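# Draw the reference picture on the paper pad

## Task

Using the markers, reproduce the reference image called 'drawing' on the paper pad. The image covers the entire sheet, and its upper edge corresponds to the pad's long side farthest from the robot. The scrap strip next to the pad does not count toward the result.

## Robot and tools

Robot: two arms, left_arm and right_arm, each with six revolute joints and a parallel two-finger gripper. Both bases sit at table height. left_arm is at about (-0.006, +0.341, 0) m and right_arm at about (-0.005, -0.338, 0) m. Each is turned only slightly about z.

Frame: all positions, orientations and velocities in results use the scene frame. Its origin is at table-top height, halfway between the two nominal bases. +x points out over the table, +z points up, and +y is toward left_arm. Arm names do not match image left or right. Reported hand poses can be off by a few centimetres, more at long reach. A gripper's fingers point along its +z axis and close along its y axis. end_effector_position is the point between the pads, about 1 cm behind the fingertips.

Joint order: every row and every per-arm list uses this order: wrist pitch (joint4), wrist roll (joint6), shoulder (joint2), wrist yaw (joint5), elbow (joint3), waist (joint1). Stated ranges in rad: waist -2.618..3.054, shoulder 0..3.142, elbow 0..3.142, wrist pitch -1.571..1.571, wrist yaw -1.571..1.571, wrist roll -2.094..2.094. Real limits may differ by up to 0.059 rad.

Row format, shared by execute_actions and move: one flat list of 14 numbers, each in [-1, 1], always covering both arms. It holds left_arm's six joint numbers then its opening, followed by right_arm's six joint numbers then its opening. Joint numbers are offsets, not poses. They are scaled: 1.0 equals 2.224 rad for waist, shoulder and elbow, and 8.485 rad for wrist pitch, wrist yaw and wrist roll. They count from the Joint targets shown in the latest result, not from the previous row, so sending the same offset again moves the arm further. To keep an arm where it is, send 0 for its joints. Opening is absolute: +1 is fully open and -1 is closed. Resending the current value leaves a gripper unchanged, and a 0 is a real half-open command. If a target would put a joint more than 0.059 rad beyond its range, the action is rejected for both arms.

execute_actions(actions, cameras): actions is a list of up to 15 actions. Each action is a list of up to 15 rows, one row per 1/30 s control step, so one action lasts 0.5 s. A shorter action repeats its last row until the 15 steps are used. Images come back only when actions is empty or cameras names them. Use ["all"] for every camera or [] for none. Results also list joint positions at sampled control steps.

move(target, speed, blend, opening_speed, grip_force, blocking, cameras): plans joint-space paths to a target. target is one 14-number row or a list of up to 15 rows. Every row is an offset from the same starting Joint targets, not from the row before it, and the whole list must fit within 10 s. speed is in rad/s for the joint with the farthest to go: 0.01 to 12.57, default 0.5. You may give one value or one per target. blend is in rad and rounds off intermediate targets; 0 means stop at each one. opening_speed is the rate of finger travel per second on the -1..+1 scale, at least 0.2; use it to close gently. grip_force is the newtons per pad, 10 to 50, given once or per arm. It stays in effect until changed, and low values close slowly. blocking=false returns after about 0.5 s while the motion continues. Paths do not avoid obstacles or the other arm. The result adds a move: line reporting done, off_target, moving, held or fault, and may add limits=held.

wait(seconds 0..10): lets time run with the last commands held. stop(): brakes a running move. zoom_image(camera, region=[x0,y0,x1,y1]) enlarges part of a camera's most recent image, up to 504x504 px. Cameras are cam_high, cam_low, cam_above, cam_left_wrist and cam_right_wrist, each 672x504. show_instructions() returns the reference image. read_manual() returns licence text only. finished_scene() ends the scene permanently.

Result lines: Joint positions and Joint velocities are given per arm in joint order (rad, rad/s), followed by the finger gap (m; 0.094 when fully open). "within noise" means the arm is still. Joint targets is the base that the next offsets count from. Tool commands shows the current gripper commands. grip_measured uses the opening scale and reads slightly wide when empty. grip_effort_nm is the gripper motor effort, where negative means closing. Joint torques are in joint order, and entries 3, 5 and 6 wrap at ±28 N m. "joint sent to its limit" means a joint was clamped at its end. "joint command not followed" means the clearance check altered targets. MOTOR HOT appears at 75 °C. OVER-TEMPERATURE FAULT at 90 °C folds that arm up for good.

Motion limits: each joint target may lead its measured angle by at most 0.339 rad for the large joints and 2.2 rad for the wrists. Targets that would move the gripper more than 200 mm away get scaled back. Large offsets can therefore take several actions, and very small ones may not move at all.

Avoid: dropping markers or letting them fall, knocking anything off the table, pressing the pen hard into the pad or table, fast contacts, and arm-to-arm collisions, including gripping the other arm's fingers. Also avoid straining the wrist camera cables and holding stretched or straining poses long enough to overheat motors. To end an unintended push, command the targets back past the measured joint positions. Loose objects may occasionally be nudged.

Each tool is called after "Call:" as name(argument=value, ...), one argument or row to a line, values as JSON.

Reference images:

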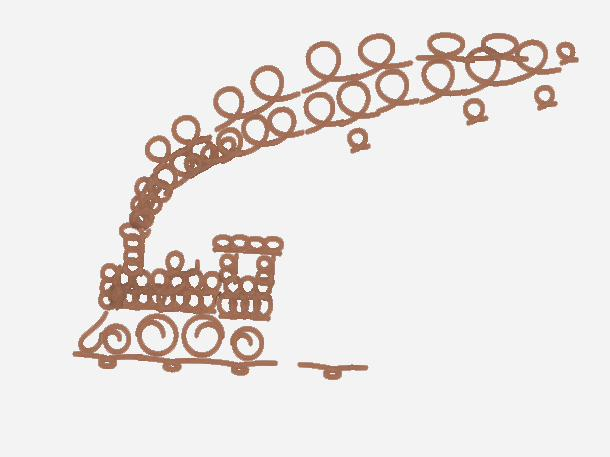

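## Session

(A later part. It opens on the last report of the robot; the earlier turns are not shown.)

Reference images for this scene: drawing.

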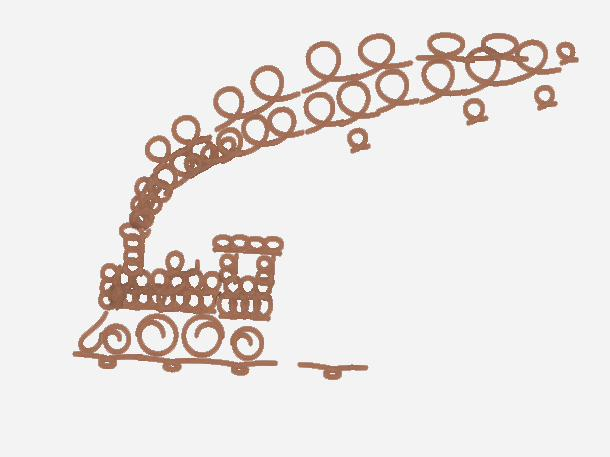

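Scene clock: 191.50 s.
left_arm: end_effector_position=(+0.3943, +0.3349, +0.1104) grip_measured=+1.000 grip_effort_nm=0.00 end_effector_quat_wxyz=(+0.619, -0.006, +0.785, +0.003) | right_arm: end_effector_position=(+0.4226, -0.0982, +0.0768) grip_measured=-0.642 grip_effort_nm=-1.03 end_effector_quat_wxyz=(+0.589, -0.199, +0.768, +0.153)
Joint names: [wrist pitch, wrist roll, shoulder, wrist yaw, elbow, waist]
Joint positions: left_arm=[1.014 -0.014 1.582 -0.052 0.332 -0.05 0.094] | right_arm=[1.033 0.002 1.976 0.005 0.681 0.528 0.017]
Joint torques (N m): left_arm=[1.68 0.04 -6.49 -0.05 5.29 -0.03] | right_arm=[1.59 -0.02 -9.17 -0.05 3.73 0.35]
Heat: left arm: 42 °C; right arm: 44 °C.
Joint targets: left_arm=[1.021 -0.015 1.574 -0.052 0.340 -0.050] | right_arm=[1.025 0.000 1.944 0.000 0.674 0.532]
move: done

Call:
move(
  target=[
    [0,0,0,0,0,0,1,0,0,0,0,0,-0.00521,-0.9],
    [0,0,0,0,0,0,1,0,0,-0.00069,0,-0.0009,-0.0082,-0.9],
    [0,0,0,0,0,0,1,0,0,-0.00153,0,-0.00199,-0.01031,-0.9],
    [0,0,0,0,0,0,1,0,0,0.01537,0,0.01307,-0.01031,-0.9],
    [0,0,0,0,0,0,1,0,0,0.01697,0,0.01515,-0.0131,-0.9],
    [0,0,0,0,0,0,1,0,0,0.02082,0,0.02015,-0.01426,-0.9],
    [0,0,0,0,0,0,1,0,0,0.02082,0,0.02015,-0.00374,-0.9],
    [0,0,0,0,0,0,1,0,0,0.02468,0,0.02516,-0.00258,-0.9],
    [0,0,0,0,0,0,1,0,0,0.02627,0,0.02723,0.00022,-0.9],
    [0,0,0,0,0,0,1,0,0,0.00937,0,0.01217,0.00022,-0.9],
    [0,0,0,0,0,0,1,0,0,0.00777,0,0.01009,0.00301,-0.9],
    [0,0,0,0,0,0,1,0,0,0.00392,0,0.00509,0.00417,-0.9],
    [0,0,0,0,0,0,1,0,0,0.00392,0,0.00509,-0.00635,-0.9],
    [0,0,0,0,0,0,1,0,0,-0.00069,0,-0.0009,-0.0082,-0.9],
    [0,0,0,0,0,0,1,0,0,-0.00474,0,-0.00615,-0.0124,-0.9],
  ],
  speed=[0.06,0.03,0.03,0.1,0.03,0.03,0.1,0.03,0.03,0.1,0.03,0.03,0.1,0.03,0.03],
  blend=[0.001,0.001,0.001,0.001,0.002,0.001,0.001,0.002,0.001,0.001,0.002,0.001,0.001,0.002,0],
)

Call:
move(
  target=[
    [0,0,0,0,0,0,1,0.01444,0,0,0,0,0,-0.9],
    [0,0,0,0,0,0,1,0.01444,0,0,0,0,-0.2,-0.9],
  ],
  speed=[0.3,0.5],
  cameras=["cam_above"],
)

Call:
zoom_image(
  camera="cam_above",
  region=[430, 195, 490, 255],
)

Scene clock: 197.17 s.
left_arm: end_effector_position=(+0.3943, +0.3349, +0.1104) grip_measured=+1.000 grip_effort_nm=0.00 end_effector_quat_wxyz=(+0.619, -0.006, +0.785, +0.003) | right_arm: end_effector_position=(+0.4239, -0.1069, +0.0767) grip_measured=-0.642 grip_effort_nm=-1.03 end_effector_quat_wxyz=(+0.589, -0.192, +0.771, +0.147)
Joint names: [wrist pitch, wrist roll, shoulder, wrist yaw, elbow, waist]
Joint positions: left_arm=[1.014 -0.014 1.582 -0.052 0.332 -0.05 0.094] | right_arm=[1.03 0.002 1.965 0.005 0.669 0.511 0.017]
Joint torques (N m): left_arm=[1.65 0.08 -6.43 -0.05 5.2 -0.09] | right_arm=[1.6 -0.03 -9.03 -0.05 3.58 -0.58]
Heat: left arm: 42 °C; right arm: 44 °C.
Joint targets: left_arm=[1.021 -0.015 1.574 -0.052 0.340 -0.050] | right_arm=[1.024 0.000 1.934 0.000 0.660 0.505]
move: done

Scene clock: 199.50 s.
left_arm: end_effector_position=(+0.3943, +0.3349, +0.1104) grip_measured=+1.000 grip_effort_nm=0.00 end_effector_quat_wxyz=(+0.619, -0.006, +0.785, +0.003) | right_arm: end_effector_position=(+0.4868, -0.3199, +0.0974) grip_measured=-0.642 grip_effort_nm=-1.03 end_effector_quat_wxyz=(+0.640, -0.012, +0.768, +0.010)
Joint names: [wrist pitch, wrist roll, shoulder, wrist yaw, elbow, waist]
Joint positions: left_arm=[1.014 -0.014 1.582 -0.052 0.332 -0.05 0.094] | right_arm=[1.115 0.002 1.965 0.006 0.669 0.054 0.017]
Joint torques (N m): left_arm=[1.66 0.06 -6.38 -0.05 5.22 -0.21] | right_arm=[1.96 -0.03 -9.05 -0.06 3.59 0.38]
Heat: left arm: 42 °C; right arm: 44 °C.
Joint targets: left_arm=[1.021 -0.015 1.574 -0.052 0.340 -0.050] | right_arm=[1.147 0.000 1.934 0.000 0.660 0.060]
move: done
Images, in order (width x height): cam_above 672x504.

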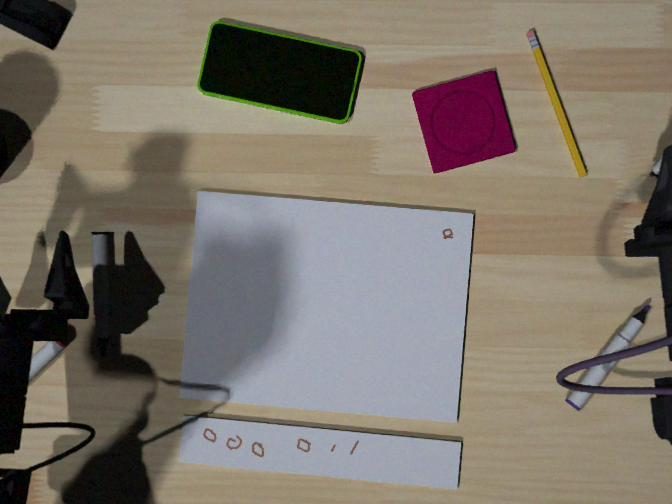

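Scaled by 8.400 from the camera's 672x504 image, which has a finer 960x720 frame.

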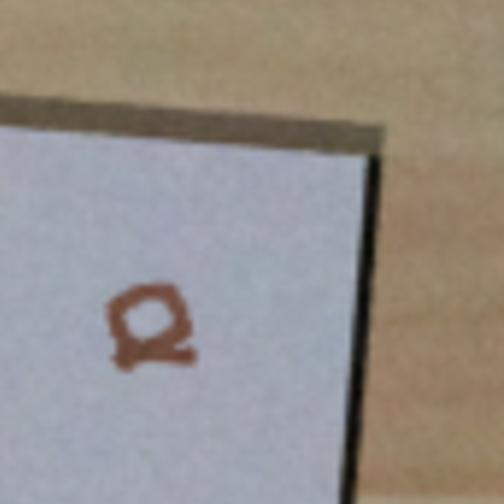

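Call:
move(
  target=[
    [0,0,0,0,0,0,1,0,0,0.14276,0,0.18768,0.3777,-0.9],
    [0,0,0,0,0,0,1,0,0,0.1118,0,0.15649,0.38981,-0.9],
    [0,0,0,0,0,0,1,-0.01444,0,0.1118,0,0.15649,0.38981,-0.9],
  ],
  speed=[0.5,0.08,0.15],
)

Scene clock: 206.93 s.
left_arm: end_effector_position=(+0.3943, +0.3349, +0.1104) grip_measured=+1.000 grip_effort_nm=0.00 end_effector_quat_wxyz=(+0.619, -0.006, +0.785, +0.003) | right_arm: end_effector_position=(+0.3467, +0.1107, +0.0794) grip_measured=-0.642 grip_effort_nm=-1.03 end_effector_quat_wxyz=(+0.580, -0.333, +0.688, +0.282)
Joint names: [wrist pitch, wrist roll, shoulder, wrist yaw, elbow, waist]
Joint positions: left_arm=[1.014 -0.014 1.582 -0.052 0.332 -0.05 0.094] | right_arm=[1.037 0.002 2.221 0 1.016 0.921 0.017]
Joint torques (N m): left_arm=[1.7 0.05 -6.3 -0.02 5.34 -0.12] | right_arm=[1.56 -0.02 -11.58 0 4.15 0.49]
Heat: left arm: 42 °C; right arm: 44 °C.
Joint targets: left_arm=[1.021 -0.015 1.574 -0.052 0.340 -0.050] | right_arm=[1.025 0.000 2.183 0.000 1.008 0.927]
move: off_target (right_arm); right_arm: the shoulder is farthest, 0.038 rad from its target

Call:
move(
  target=[
    [0,0,0,0,0,0,1,0,0,0,0,0,-0.0054,-0.9],
    [0,0,0,0,0,0,1,0,0,-0.00191,0,-0.00272,-0.00819,-0.9],
    [0,0,0,0,0,0,1,0,0,0.01855,0,0.01346,-0.00819,-0.9],
    [0,0,0,0,0,0,1,0,0,0.02046,0,0.01619,-0.01098,-0.9],
    [0,0,0,0,0,0,1,0,0,0.02506,0,0.02276,-0.01213,-0.9],
    [0,0,0,0,0,0,1,0,0,0.02506,0,0.02276,-0.00161,-0.9],
    [0,0,0,0,0,0,1,0,0,0.02967,0,0.02934,-0.00046,-0.9],
    [0,0,0,0,0,0,1,0,0,0.03158,0,0.03206,0.00234,-0.9],
    [0,0,0,0,0,0,1,0,0,0.01112,0,0.01588,0.00234,-0.9],
    [0,0,0,0,0,0,1,0,0,0.00921,0,0.01315,0.00513,-0.9],
    [0,0,0,0,0,0,1,0,0,0.0046,0,0.00658,0.00628,-0.9],
    [0,0,0,0,0,0,1,0,0,0.0046,0,0.00658,-0.00424,-0.9],
    [0,0,0,0,0,0,1,0,0,0,0,0,-0.0054,-0.9],
    [0,0,0,0,0,0,1,0.01444,0,0,0,0,-0.0054,-0.9],
  ],
  speed=[0.06,0.03,0.1,0.03,0.03,0.1,0.03,0.03,0.1,0.03,0.03,0.1,0.03,0.3],
  blend=[0.001,0.001,0.001,0.002,0.001,0.001,0.002,0.001,0.001,0.002,0.001,0.001,0.001,0],
)

Call:
move(
  target=[0,0,0,0,0,0,1,0,0,0,0,0,-0.3,-0.9],
  speed=0.5,
  cameras=["cam_above"],
)

Call:
zoom_image(
  camera="cam_above",
  region=[225, 270, 285, 330],
)

Scene clock: 213.27 s.
left_arm: end_effector_position=(+0.3943, +0.3349, +0.1104) grip_measured=+1.000 grip_effort_nm=0.00 end_effector_quat_wxyz=(+0.619, -0.006, +0.785, +0.003) | right_arm: end_effector_position=(+0.3480, +0.1126, +0.0982) grip_measured=-0.642 grip_effort_nm=-1.03 end_effector_quat_wxyz=(+0.606, -0.322, +0.665, +0.295)
Joint names: [wrist pitch, wrist roll, shoulder, wrist yaw, elbow, waist]
Joint positions: left_arm=[1.014 -0.014 1.582 -0.052 0.332 -0.05 0.094] | right_arm=[1.114 0.002 2.221 0 1.014 0.921 0.017]
Joint torques (N m): left_arm=[1.65 0.06 -6.35 -0.06 5.29 -0.16] | right_arm=[1.98 -0.02 -11.55 0 4.25 -0.57]
Heat: left arm: 42 °C; right arm: 44 °C.
Joint targets: left_arm=[1.021 -0.015 1.574 -0.052 0.340 -0.050] | right_arm=[1.147 0.000 2.183 0.000 1.008 0.915]
move: off_target (right_arm); right_arm: the shoulder is farthest, 0.038 rad from its target

Scene clock: 215.17 s.
left_arm: end_effector_position=(+0.3943, +0.3349, +0.1104) grip_measured=+1.000 grip_effort_nm=0.00 end_effector_quat_wxyz=(+0.619, -0.006, +0.785, +0.003) | right_arm: end_effector_position=(+0.5533, -0.2105, +0.0984) grip_measured=-0.642 grip_effort_nm=-1.03 end_effector_quat_wxyz=(+0.670, -0.080, +0.734, +0.074)
Joint names: [wrist pitch, wrist roll, shoulder, wrist yaw, elbow, waist]
Joint positions: left_arm=[1.014 -0.014 1.582 -0.052 0.332 -0.05 0.094] | right_arm=[1.115 0.002 2.221 0.006 1.014 0.242 0.017]
Joint torques (N m): left_arm=[1.63 0.03 -6.46 0.02 5.31 -0.01] | right_arm=[1.96 -0.03 -11.55 -0.06 4.25 0.5]
Heat: left arm: 42 °C; right arm: 44 °C.
Joint targets: left_arm=[1.021 -0.015 1.574 -0.052 0.340 -0.050] | right_arm=[1.147 0.000 2.183 -0.001 1.008 0.248]
move: off_target (right_arm); right_arm: the shoulder is farthest, 0.038 rad from its target
Images, in order (width x height): cam_above 672x504.

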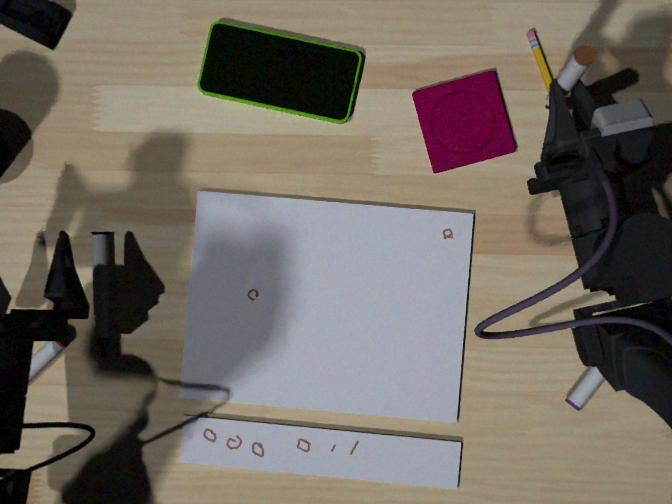

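Scaled by 8.400 from the camera's 672x504 image, which has a finer 960x720 frame.

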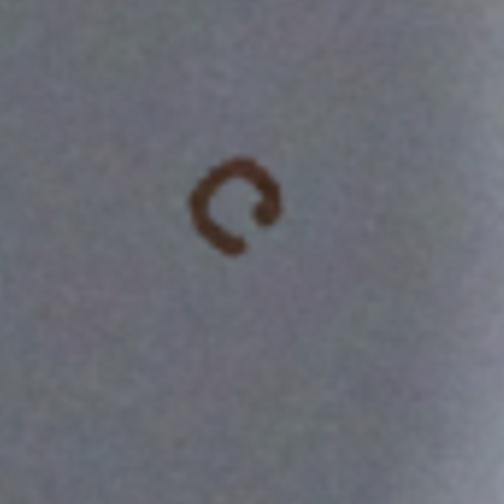

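Call:
zoom_image(
  camera="cam_above",
  region=[240, 282, 265, 307],
)

Call:
zoom_image(
  camera="cam_above",
  region=[440, 225, 460, 245],
)

Call:
zoom_image(
  camera="cam_above",
  region=[440, 400, 480, 440],
)

Scaled by 20.160 from the camera's 672x504 image, which has a finer 960x720 frame.

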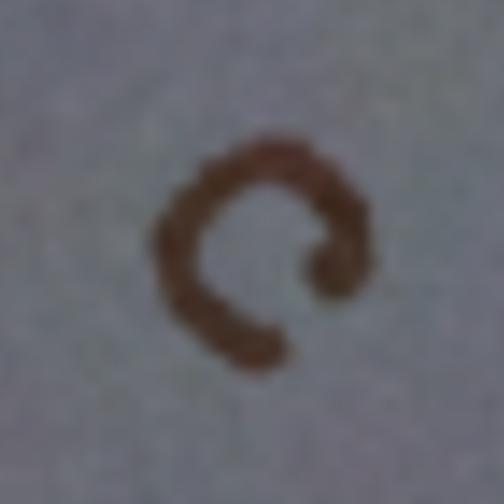

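Scaled by 25.200 from the camera's 672x504 image, which has a finer 960x720 frame.

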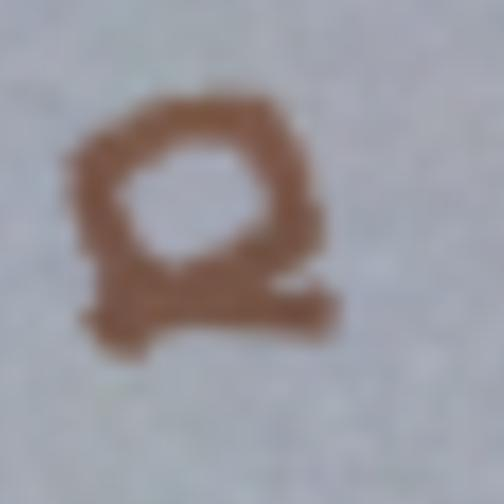

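Scaled by 12.600 from the camera's 672x504 image, which has a finer 960x720 frame.

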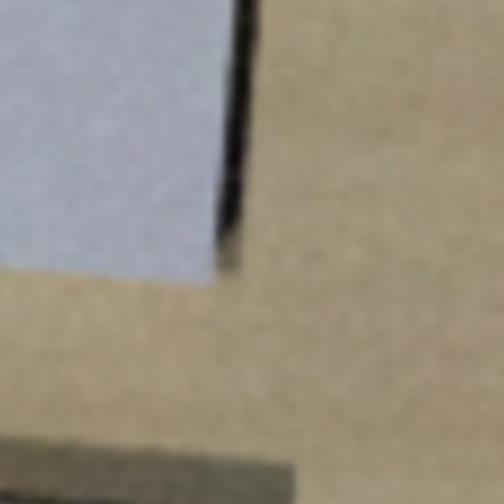

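Call:
move(
  target=[
    [0,0,0,0,0,0,1,0,0,-0.04709,0,-0.068,0.18987,-0.9],
    [0,0,0,0,0,0,1,0,0,-0.05738,0,-0.08194,0.17081,-0.9],
    [0,0,0,0,0,0,1,-0.01444,0,-0.05738,0,-0.08194,0.17081,-0.9],
  ],
  speed=[0.4,0.06,0.15],
)

Call:
move(
  target=[
    [0,0,0,0,0,0,1,0,0,-0.00956,0,-0.01296,-0.01043,-0.9],
    [0,0,0,0,0,0,1,0,0,-0.01165,0,-0.01579,-0.01374,-0.9],
    [0,0,0,0,0,0,1,0,0,-0.01253,0,-0.01698,-0.01653,-0.9],
    [0,0,0,0,0,0,1,0,0,0.00573,0,-0.00155,-0.01653,-0.9],
    [0,0,0,0,0,0,1,0,0,0.00686,0,-0.00002,-0.01886,-0.9],
    [0,0,0,0,0,0,1,0,0,0.00974,0,0.00389,-0.01964,-0.9],
    [0,0,0,0,0,0,1,0,0,0.00974,0,0.00389,-0.00912,-0.9],
    [0,0,0,0,0,0,1,0,0,0.01545,0,0.01163,-0.00754,-0.9],
    [0,0,0,0,0,0,1,0,0,0.02032,0,0.01822,-0.00371,-0.9],
    [0,0,0,0,0,0,1,0,0,0.02221,0,0.02078,0.00053,-0.9],
    [0,0,0,0,0,0,1,0,0,0.00395,0,0.00535,0.00053,-0.9],
    [0,0,0,0,0,0,1,0,0,0.00282,0,0.00382,0.00285,-0.9],
    [0,0,0,0,0,0,1,0,0,-0.00006,0,-0.00008,0.00364,-0.9],
    [0,0,0,0,0,0,1,0,0,-0.00006,0,-0.00008,-0.00689,-0.9],
    [0,0,0,0,0,0,1,0,0,-0.00506,0,-0.00686,-0.00812,-0.9],
  ],
  speed=[0.035,0.03,0.03,0.1,0.03,0.03,0.1,0.03,0.03,0.03,0.1,0.03,0.03,0.1,0.03],
  blend=[0.002,0.001,0.001,0.001,0.001,0.001,0.001,0.002,0.002,0.001,0.001,0.001,0.001,0.001,0],
)

Scene clock: 227.50 s.
left_arm: end_effector_position=(+0.3943, +0.3349, +0.1104) grip_measured=+1.000 grip_effort_nm=0.00 end_effector_quat_wxyz=(+0.619, -0.006, +0.785, +0.003) | right_arm: end_effector_position=(+0.4251, -0.0320, +0.0779) grip_measured=-0.642 grip_effort_nm=-1.03 end_effector_quat_wxyz=(+0.594, -0.236, +0.745, +0.190)
Joint names: [wrist pitch, wrist roll, shoulder, wrist yaw, elbow, waist]
Joint positions: left_arm=[1.014 -0.014 1.582 -0.052 0.332 -0.05 0.094] | right_arm=[1.034 0.002 2.09 0.001 0.833 0.634 0.017]
Joint torques (N m): left_arm=[1.67 0.05 -6.43 -0.04 5.2 -0.17] | right_arm=[1.58 -0.03 -10.29 -0.01 3.92 -0.53]
Heat: left arm: 43 °C; right arm: 44 °C.
Joint targets: left_arm=[1.021 -0.015 1.574 -0.052 0.340 -0.050] | right_arm=[1.024 0.000 2.055 0.000 0.826 0.628]
move: done

Scene clock: 233.10 s.
left_arm: end_effector_position=(+0.3943, +0.3349, +0.1104) grip_measured=+1.000 grip_effort_nm=0.00 end_effector_quat_wxyz=(+0.619, -0.006, +0.785, +0.003) | right_arm: end_effector_position=(+0.4277, -0.0414, +0.0779) grip_measured=-0.642 grip_effort_nm=-1.03 end_effector_quat_wxyz=(+0.594, -0.230, +0.748, +0.184)
Joint names: [wrist pitch, wrist roll, shoulder, wrist yaw, elbow, waist]
Joint positions: left_arm=[1.014 -0.014 1.582 -0.052 0.332 -0.05 0.094] | right_arm=[1.03 0.002 2.078 0.001 0.82 0.616 0.017]
Joint torques (N m): left_arm=[1.65 0.03 -6.3 -0.02 5.16 0.03] | right_arm=[1.61 -0.03 -10.18 -0.01 3.73 -0.59]
Heat: left arm: 43 °C; right arm: 44 °C.
Joint targets: left_arm=[1.021 -0.015 1.574 -0.052 0.340 -0.050] | right_arm=[1.025 0.000 2.044 0.000 0.811 0.609]
move: done

Call:
move(
  target=[
    [0,0,0,0,0,0,1,0,0,-0.0040006,0,-0.0054065,-0.002577,-0.9],
    [0,0,0,0,0,0,1,0,0,-0.016421,0,-0.022819,-0.010769,-0.9],
    [0,0,0,0,0,0,1,0,0,-0.024397,0,-0.033858,-0.021657,-0.9],
    [0,0,0,0,0,0,1,0,0,-0.027662,0,-0.038314,-0.027938,-0.9],
    [0,0,0,0,0,0,1,0,0,-0.010362,0,-0.023114,-0.027938,-0.9],
    [0,0,0,0,0,0,1,0,0,-0.009452,0,-0.021913,-0.030142,-0.9],
    [0,0,0,0,0,0,1,0,0,-0.006822,0,-0.018442,-0.030972,-0.9],
    [0,0,0,0,0,0,1,0,0,-0.006822,0,-0.018442,-0.02045,-0.9],
    [0,0,0,0,0,0,1,0,0,-0.001527,0,-0.01142,-0.018875,-0.9],
    [0,0,0,0,0,0,1,0,0,0.003634,0,-0.004537,-0.014622,-0.9],
    [0,0,0,0,0,0,1,0,0,0.005748,0,-0.001709,-0.009844,-0.9],
    [0,0,0,0,0,0,1,0,0,-0.012092,0,-0.017019,-0.009844,-0.9],
    [0,0,0,0,0,0,1,0,0,-0.012999,0,-0.018231,-0.007689,-0.9],
    [0,0,0,0,0,0,1,0,0,-0.01562,0,-0.02173,-0.006876,-0.9],
    [0,0,0,0,0,0,1,0,0,-0.01562,0,-0.02173,-0.017398,-0.9],
  ],
  speed=[0.035,0.035,0.035,0.035,0.1,0.035,0.035,0.1,0.035,0.035,0.035,0.1,0.035,0.035,0.1],
  blend=[0.002,0.002,0.002,0.001,0.001,0.002,0.001,0.001,0.002,0.002,0.001,0.001,0.002,0.001,0],
  cameras=[],
)

Scene clock: 244.60 s.
left_arm: end_effector_position=(+0.3943, +0.3349, +0.1104) grip_measured=+1.000 grip_effort_nm=0.00 end_effector_quat_wxyz=(+0.619, -0.006, +0.785, +0.003) | right_arm: end_effector_position=(+0.4287, -0.0645, +0.0775) grip_measured=-0.642 grip_effort_nm=-1.03 end_effector_quat_wxyz=(+0.593, -0.217, +0.757, +0.171)
Joint names: [wrist pitch, wrist roll, shoulder, wrist yaw, elbow, waist]
Joint positions: left_arm=[1.014 -0.014 1.582 -0.052 0.332 -0.05 0.094] | right_arm=[1.03 0.002 2.042 0.001 0.771 0.578 0.017]
Joint torques (N m): left_arm=[1.64 0.05 -6.48 -0.05 5.23 0.01] | right_arm=[1.61 -0.03 -9.81 -0.01 3.67 -0.61]
Heat: left arm: 43 °C; right arm: 44 °C.
Joint targets: left_arm=[1.021 -0.015 1.574 -0.052 0.340 -0.050] | right_arm=[1.024 0.000 2.009 0.000 0.763 0.571]
move: done
No camera images: "cameras" was empty.

Call:
move(
  target=[
    [0,0,0,0,0,0,1,0,0,-0.00511,0,-0.007043,-0.001566,-0.9],
    [0,0,0,0,0,0,1,0,0,-0.008777,0,-0.012127,-0.00426,-0.9],
    [0,0,0,0,0,0,1,0,0,-0.020724,0,-0.028327,-0.012635,-0.9],
    [0,0,0,0,0,0,1,0.014437,0,-0.020724,0,-0.028327,-0.012635,-0.9],
    [0,0,0,0,0,0,1,0.014437,0,-0.020724,0,-0.028327,-0.1688,-0.9],
  ],
  speed=[0.035,0.035,0.035,0.3,0.7],
  blend=[0.002,0.002,0,0.01,0],
  cameras=["cam_above"],
)

Call:
zoom_image(
  camera="cam_above",
  region=[320, 190, 480, 310],
)

Scene clock: 249.40 s.
left_arm: end_effector_position=(+0.3943, +0.3349, +0.1104) grip_measured=+1.000 grip_effort_nm=0.00 end_effector_quat_wxyz=(+0.619, -0.006, +0.785, +0.003) | right_arm: end_effector_position=(+0.4894, -0.2521, +0.0977) grip_measured=-0.642 grip_effort_nm=-1.03 end_effector_quat_wxyz=(+0.641, -0.063, +0.763, +0.054)
Joint names: [wrist pitch, wrist roll, shoulder, wrist yaw, elbow, waist]
Joint positions: left_arm=[1.014 -0.014 1.582 -0.052 0.332 -0.05 0.094] | right_arm=[1.114 0.002 1.995 0.006 0.708 0.189 0.017]
Joint torques (N m): left_arm=[1.66 0.04 -6.5 -0.02 5.22 0.1] | right_arm=[1.97 -0.02 -9.33 -0.06 3.63 0.53]
Heat: left arm: 43 °C; right arm: 45 °C.
Joint targets: left_arm=[1.021 -0.015 1.574 -0.052 0.340 -0.050] | right_arm=[1.147 0.000 1.963 0.000 0.699 0.195]
move: done
Images, in order (width x height): cam_above 672x504.

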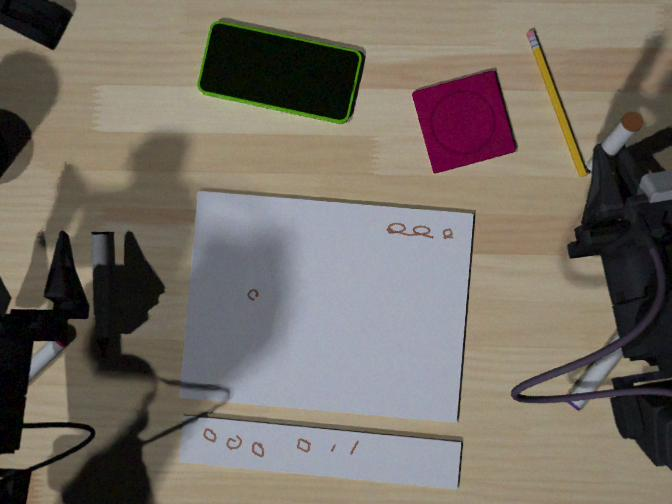

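Scaled by 3.150 from the camera's 672x504 image, which has a finer 960x720 frame.

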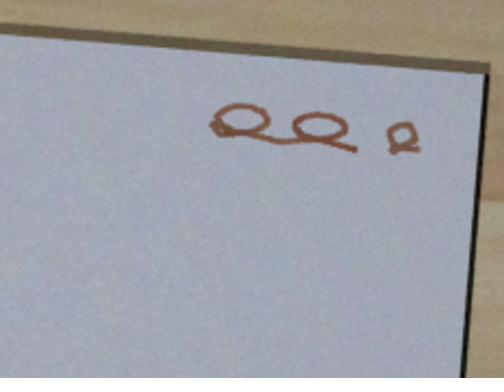

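Call:
move(
  target=[
    [0,0,0,0,0,0,1,0,0,0.08406,0,0.11721,0.25722,-0.9],
    [0,0,0,0,0,0,1,0,0,0.073629,0,0.102797,0.239218,-0.9],
    [0,0,0,0,0,0,1,-0.014437,0,0.073629,0,0.102797,0.239218,-0.9],
  ],
  speed=[0.8,0.07,0.15],
  blend=[0.005,0,0],
  cameras=[],
)

Call:
move(
  target=[
    [0,0,0,0,0,0,1,0,0,-0.001666,0,-0.002383,-0.010126,-0.9],
    [0,0,0,0,0,0,1,0,0,-0.004638,0,-0.006646,-0.014992,-0.9],
    [0,0,0,0,0,0,1,0,0,0.014884,0,0.009073,-0.014992,-0.9],
    [0,0,0,0,0,0,1,0,0,0.018128,0,0.013606,-0.01997,-0.9],
    [0,0,0,0,0,0,1,0,0,0.025958,0,0.024549,-0.021956,-0.9],
    [0,0,0,0,0,0,1,0,0,0.025958,0,0.024549,-0.011434,-0.9],
    [0,0,0,0,0,0,1,0,0,0.033788,0,0.035492,-0.00934,-0.9],
    [0,0,0,0,0,0,1,0,0,0.037032,0,0.040025,-0.00447,-0.9],
    [0,0,0,0,0,0,1,0,0,0.016814,0,0.02412,-0.00447,-0.9],
    [0,0,0,0,0,0,1,0,0,0.013672,0,0.019614,0.0004,-0.9],
    [0,0,0,0,0,0,1,0,0,0.006088,0,0.008737,0.002494,-0.9],
    [0,0,0,0,0,0,1,0,0,0.006088,0,0.008737,-0.008028,-0.9],
    [0,0,0,0,0,0,1,0,0,-0.001666,0,-0.002383,-0.010126,-0.9],
    [0,0,0,0,0,0,1,0,0,-0.011794,0,-0.016889,-0.016335,-0.9],
  ],
  speed=[0.035,0.035,0.1,0.035,0.035,0.1,0.035,0.035,0.1,0.035,0.035,0.1,0.035,0.035],
  blend=[0.002,0.001,0.001,0.002,0.001,0.001,0.002,0.001,0.001,0.002,0.001,0.001,0.002,0],
  cameras=[],
)

Scene clock: 254.63 s.
left_arm: end_effector_position=(+0.3943, +0.3349, +0.1104) grip_measured=+1.000 grip_effort_nm=0.00 end_effector_quat_wxyz=(+0.619, -0.006, +0.785, +0.003) | right_arm: end_effector_position=(+0.4097, +0.0244, +0.0841) grip_measured=-0.642 grip_effort_nm=-1.03 end_effector_quat_wxyz=(+0.595, -0.270, +0.723, +0.224)
Joint names: [wrist pitch, wrist roll, shoulder, wrist yaw, elbow, waist]
Joint positions: left_arm=[1.014 -0.014 1.582 -0.052 0.332 -0.05 0.094] | right_arm=[1.022 0.002 2.144 -0.002 0.93 0.732 0.017]
Joint torques (N m): left_arm=[1.69 0.03 -6.35 -0.04 5.29 -0.08] | right_arm=[1.68 -0.02 -9.42 0.02 4.53 -0.46]
Heat: left arm: 43 °C; right arm: 45 °C.
Joint targets: left_arm=[1.021 -0.015 1.574 -0.052 0.340 -0.050] | right_arm=[1.024 0.000 2.127 0.000 0.928 0.727]
move: done
No camera images: "cameras" was empty.

Scene clock: 261.83 s.
left_arm: end_effector_position=(+0.3943, +0.3349, +0.1104) grip_measured=+1.000 grip_effort_nm=0.00 end_effector_quat_wxyz=(+0.619, -0.006, +0.785, +0.003) | right_arm: end_effector_position=(+0.4166, +0.0053, +0.0780) grip_measured=-0.642 grip_effort_nm=-1.03 end_effector_quat_wxyz=(+0.592, -0.260, +0.733, +0.211)
Joint names: [wrist pitch, wrist roll, shoulder, wrist yaw, elbow, waist]
Joint positions: left_arm=[1.014 -0.014 1.582 -0.052 0.332 -0.05 0.094] | right_arm=[1.021 0.002 2.134 -0.001 0.901 0.698 0.017]
Joint torques (N m): left_arm=[1.66 0.03 -6.43 -0.05 5.24 -0.03] | right_arm=[1.69 -0.02 -10.55 0.01 3.71 -0.62]
Heat: left arm: 43 °C; right arm: 44 °C.
Joint targets: left_arm=[1.021 -0.015 1.574 -0.052 0.340 -0.050] | right_arm=[1.025 0.000 2.101 0.000 0.891 0.691]
move: done
No camera images: "cameras" was empty.

Call:
wait(
  seconds=0,
  cameras=["cam_right_wrist", "cam_above", "cam_high"],
)

Scene clock: 263.70 s.
left_arm: end_effector_position=(+0.3943, +0.3349, +0.1104) grip_measured=+1.000 grip_effort_nm=0.00 end_effector_quat_wxyz=(+0.619, -0.006, +0.785, +0.003) | right_arm: end_effector_position=(+0.4166, +0.0053, +0.0780) grip_measured=-0.642 grip_effort_nm=-1.03 end_effector_quat_wxyz=(+0.592, -0.260, +0.733, +0.211)
Joint names: [wrist pitch, wrist roll, shoulder, wrist yaw, elbow, waist]
Joint positions: left_arm=[1.014 -0.014 1.582 -0.052 0.332 -0.05 0.094] | right_arm=[1.021 0.002 2.134 -0.001 0.901 0.698 0.017]
Joint torques (N m): left_arm=[1.64 0.03 -6.39 0 5.15 -0.14] | right_arm=[1.7 -0.02 -10.55 0.01 3.7 -0.62]
Heat: left arm: 43 °C; right arm: 44 °C.
Joint targets: left_arm=[1.021 -0.015 1.574 -0.052 0.340 -0.050] | right_arm=[1.025 0.000 2.101 0.000 0.891 0.691]
Tool commands: left_gripper/opening=+1.0 right_gripper/opening=-0.9
Images, in order (width x height): cam_high 672x504, cam_above 672x504, cam_right_wrist 672x504.

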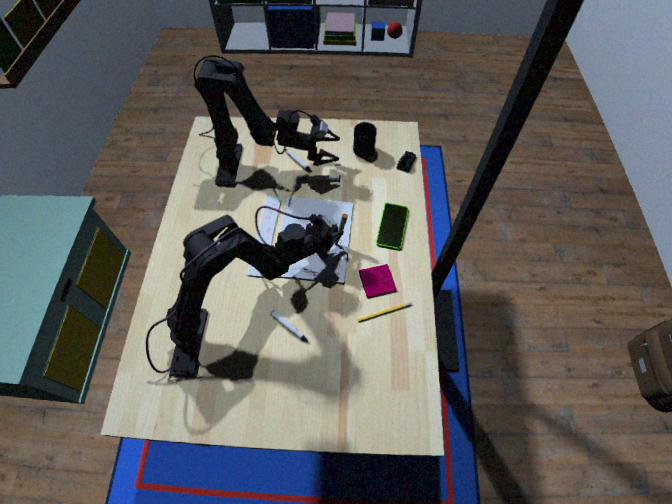

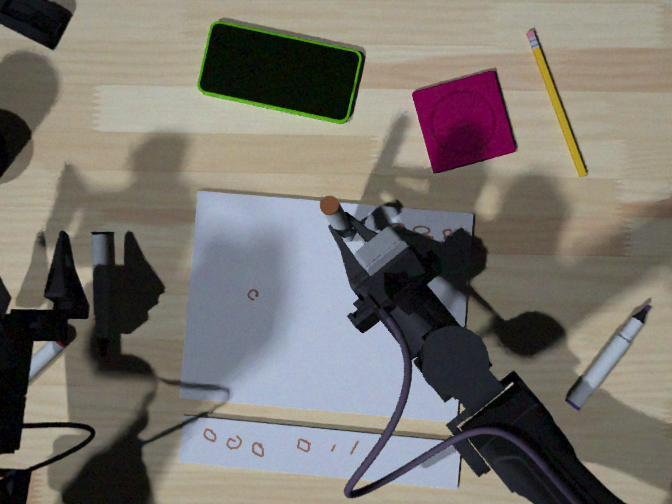

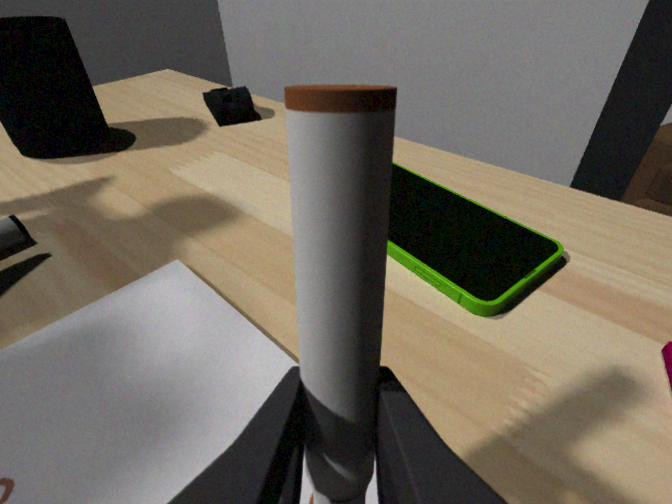

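Call:
move(
  target=[
    [0,0,0,0,0,0,1,0.014437,0,0,0,0,0,-0.9],
    [0,0,0,0,0,0,1,0.014437,0,0,0,0,-0.16,-0.9],
  ],
  speed=[0.3,0.7],
  blend=[0.01,0],
  cameras=["cam_above"],
)

Call:
zoom_image(
  camera="cam_above",
  region=[300, 190, 480, 325],
)

Scene clock: 265.53 s.
left_arm: end_effector_position=(+0.3943, +0.3349, +0.1104) grip_measured=+1.000 grip_effort_nm=0.00 end_effector_quat_wxyz=(+0.619, -0.006, +0.785, +0.003) | right_arm: end_effector_position=(+0.5152, -0.1703, +0.0993) grip_measured=-0.642 grip_effort_nm=-1.03 end_effector_quat_wxyz=(+0.655, -0.114, +0.740, +0.101)
Joint names: [wrist pitch, wrist roll, shoulder, wrist yaw, elbow, waist]
Joint positions: left_arm=[1.014 -0.014 1.582 -0.052 0.332 -0.05 0.094] | right_arm=[1.114 0.002 2.134 0.007 0.897 0.329 0.017]
Joint torques (N m): left_arm=[1.66 0.05 -6.38 -0.06 5.31 -0.1] | right_arm=[1.96 -0.02 -10.54 -0.07 4.08 0.54]
Heat: left arm: 43 °C; right arm: 44 °C.
Joint targets: left_arm=[1.021 -0.015 1.574 -0.052 0.340 -0.050] | right_arm=[1.147 0.000 2.101 0.000 0.891 0.335]
move: done
Images, in order (width x height): cam_above 672x504.

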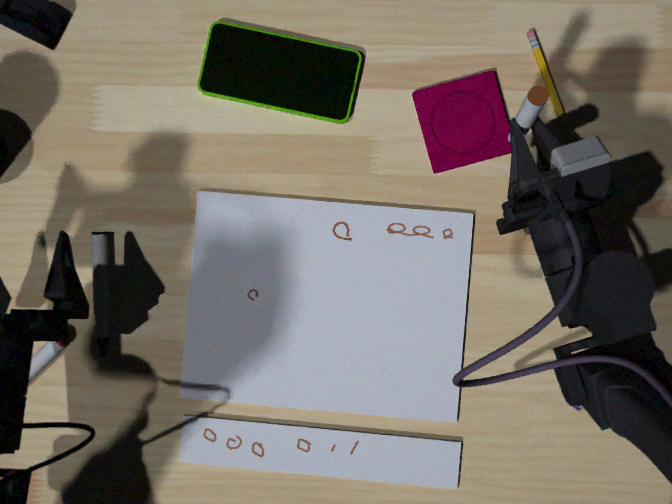

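Scaled by 2.800 from the camera's 672x504 image, which has a finer 960x720 frame.

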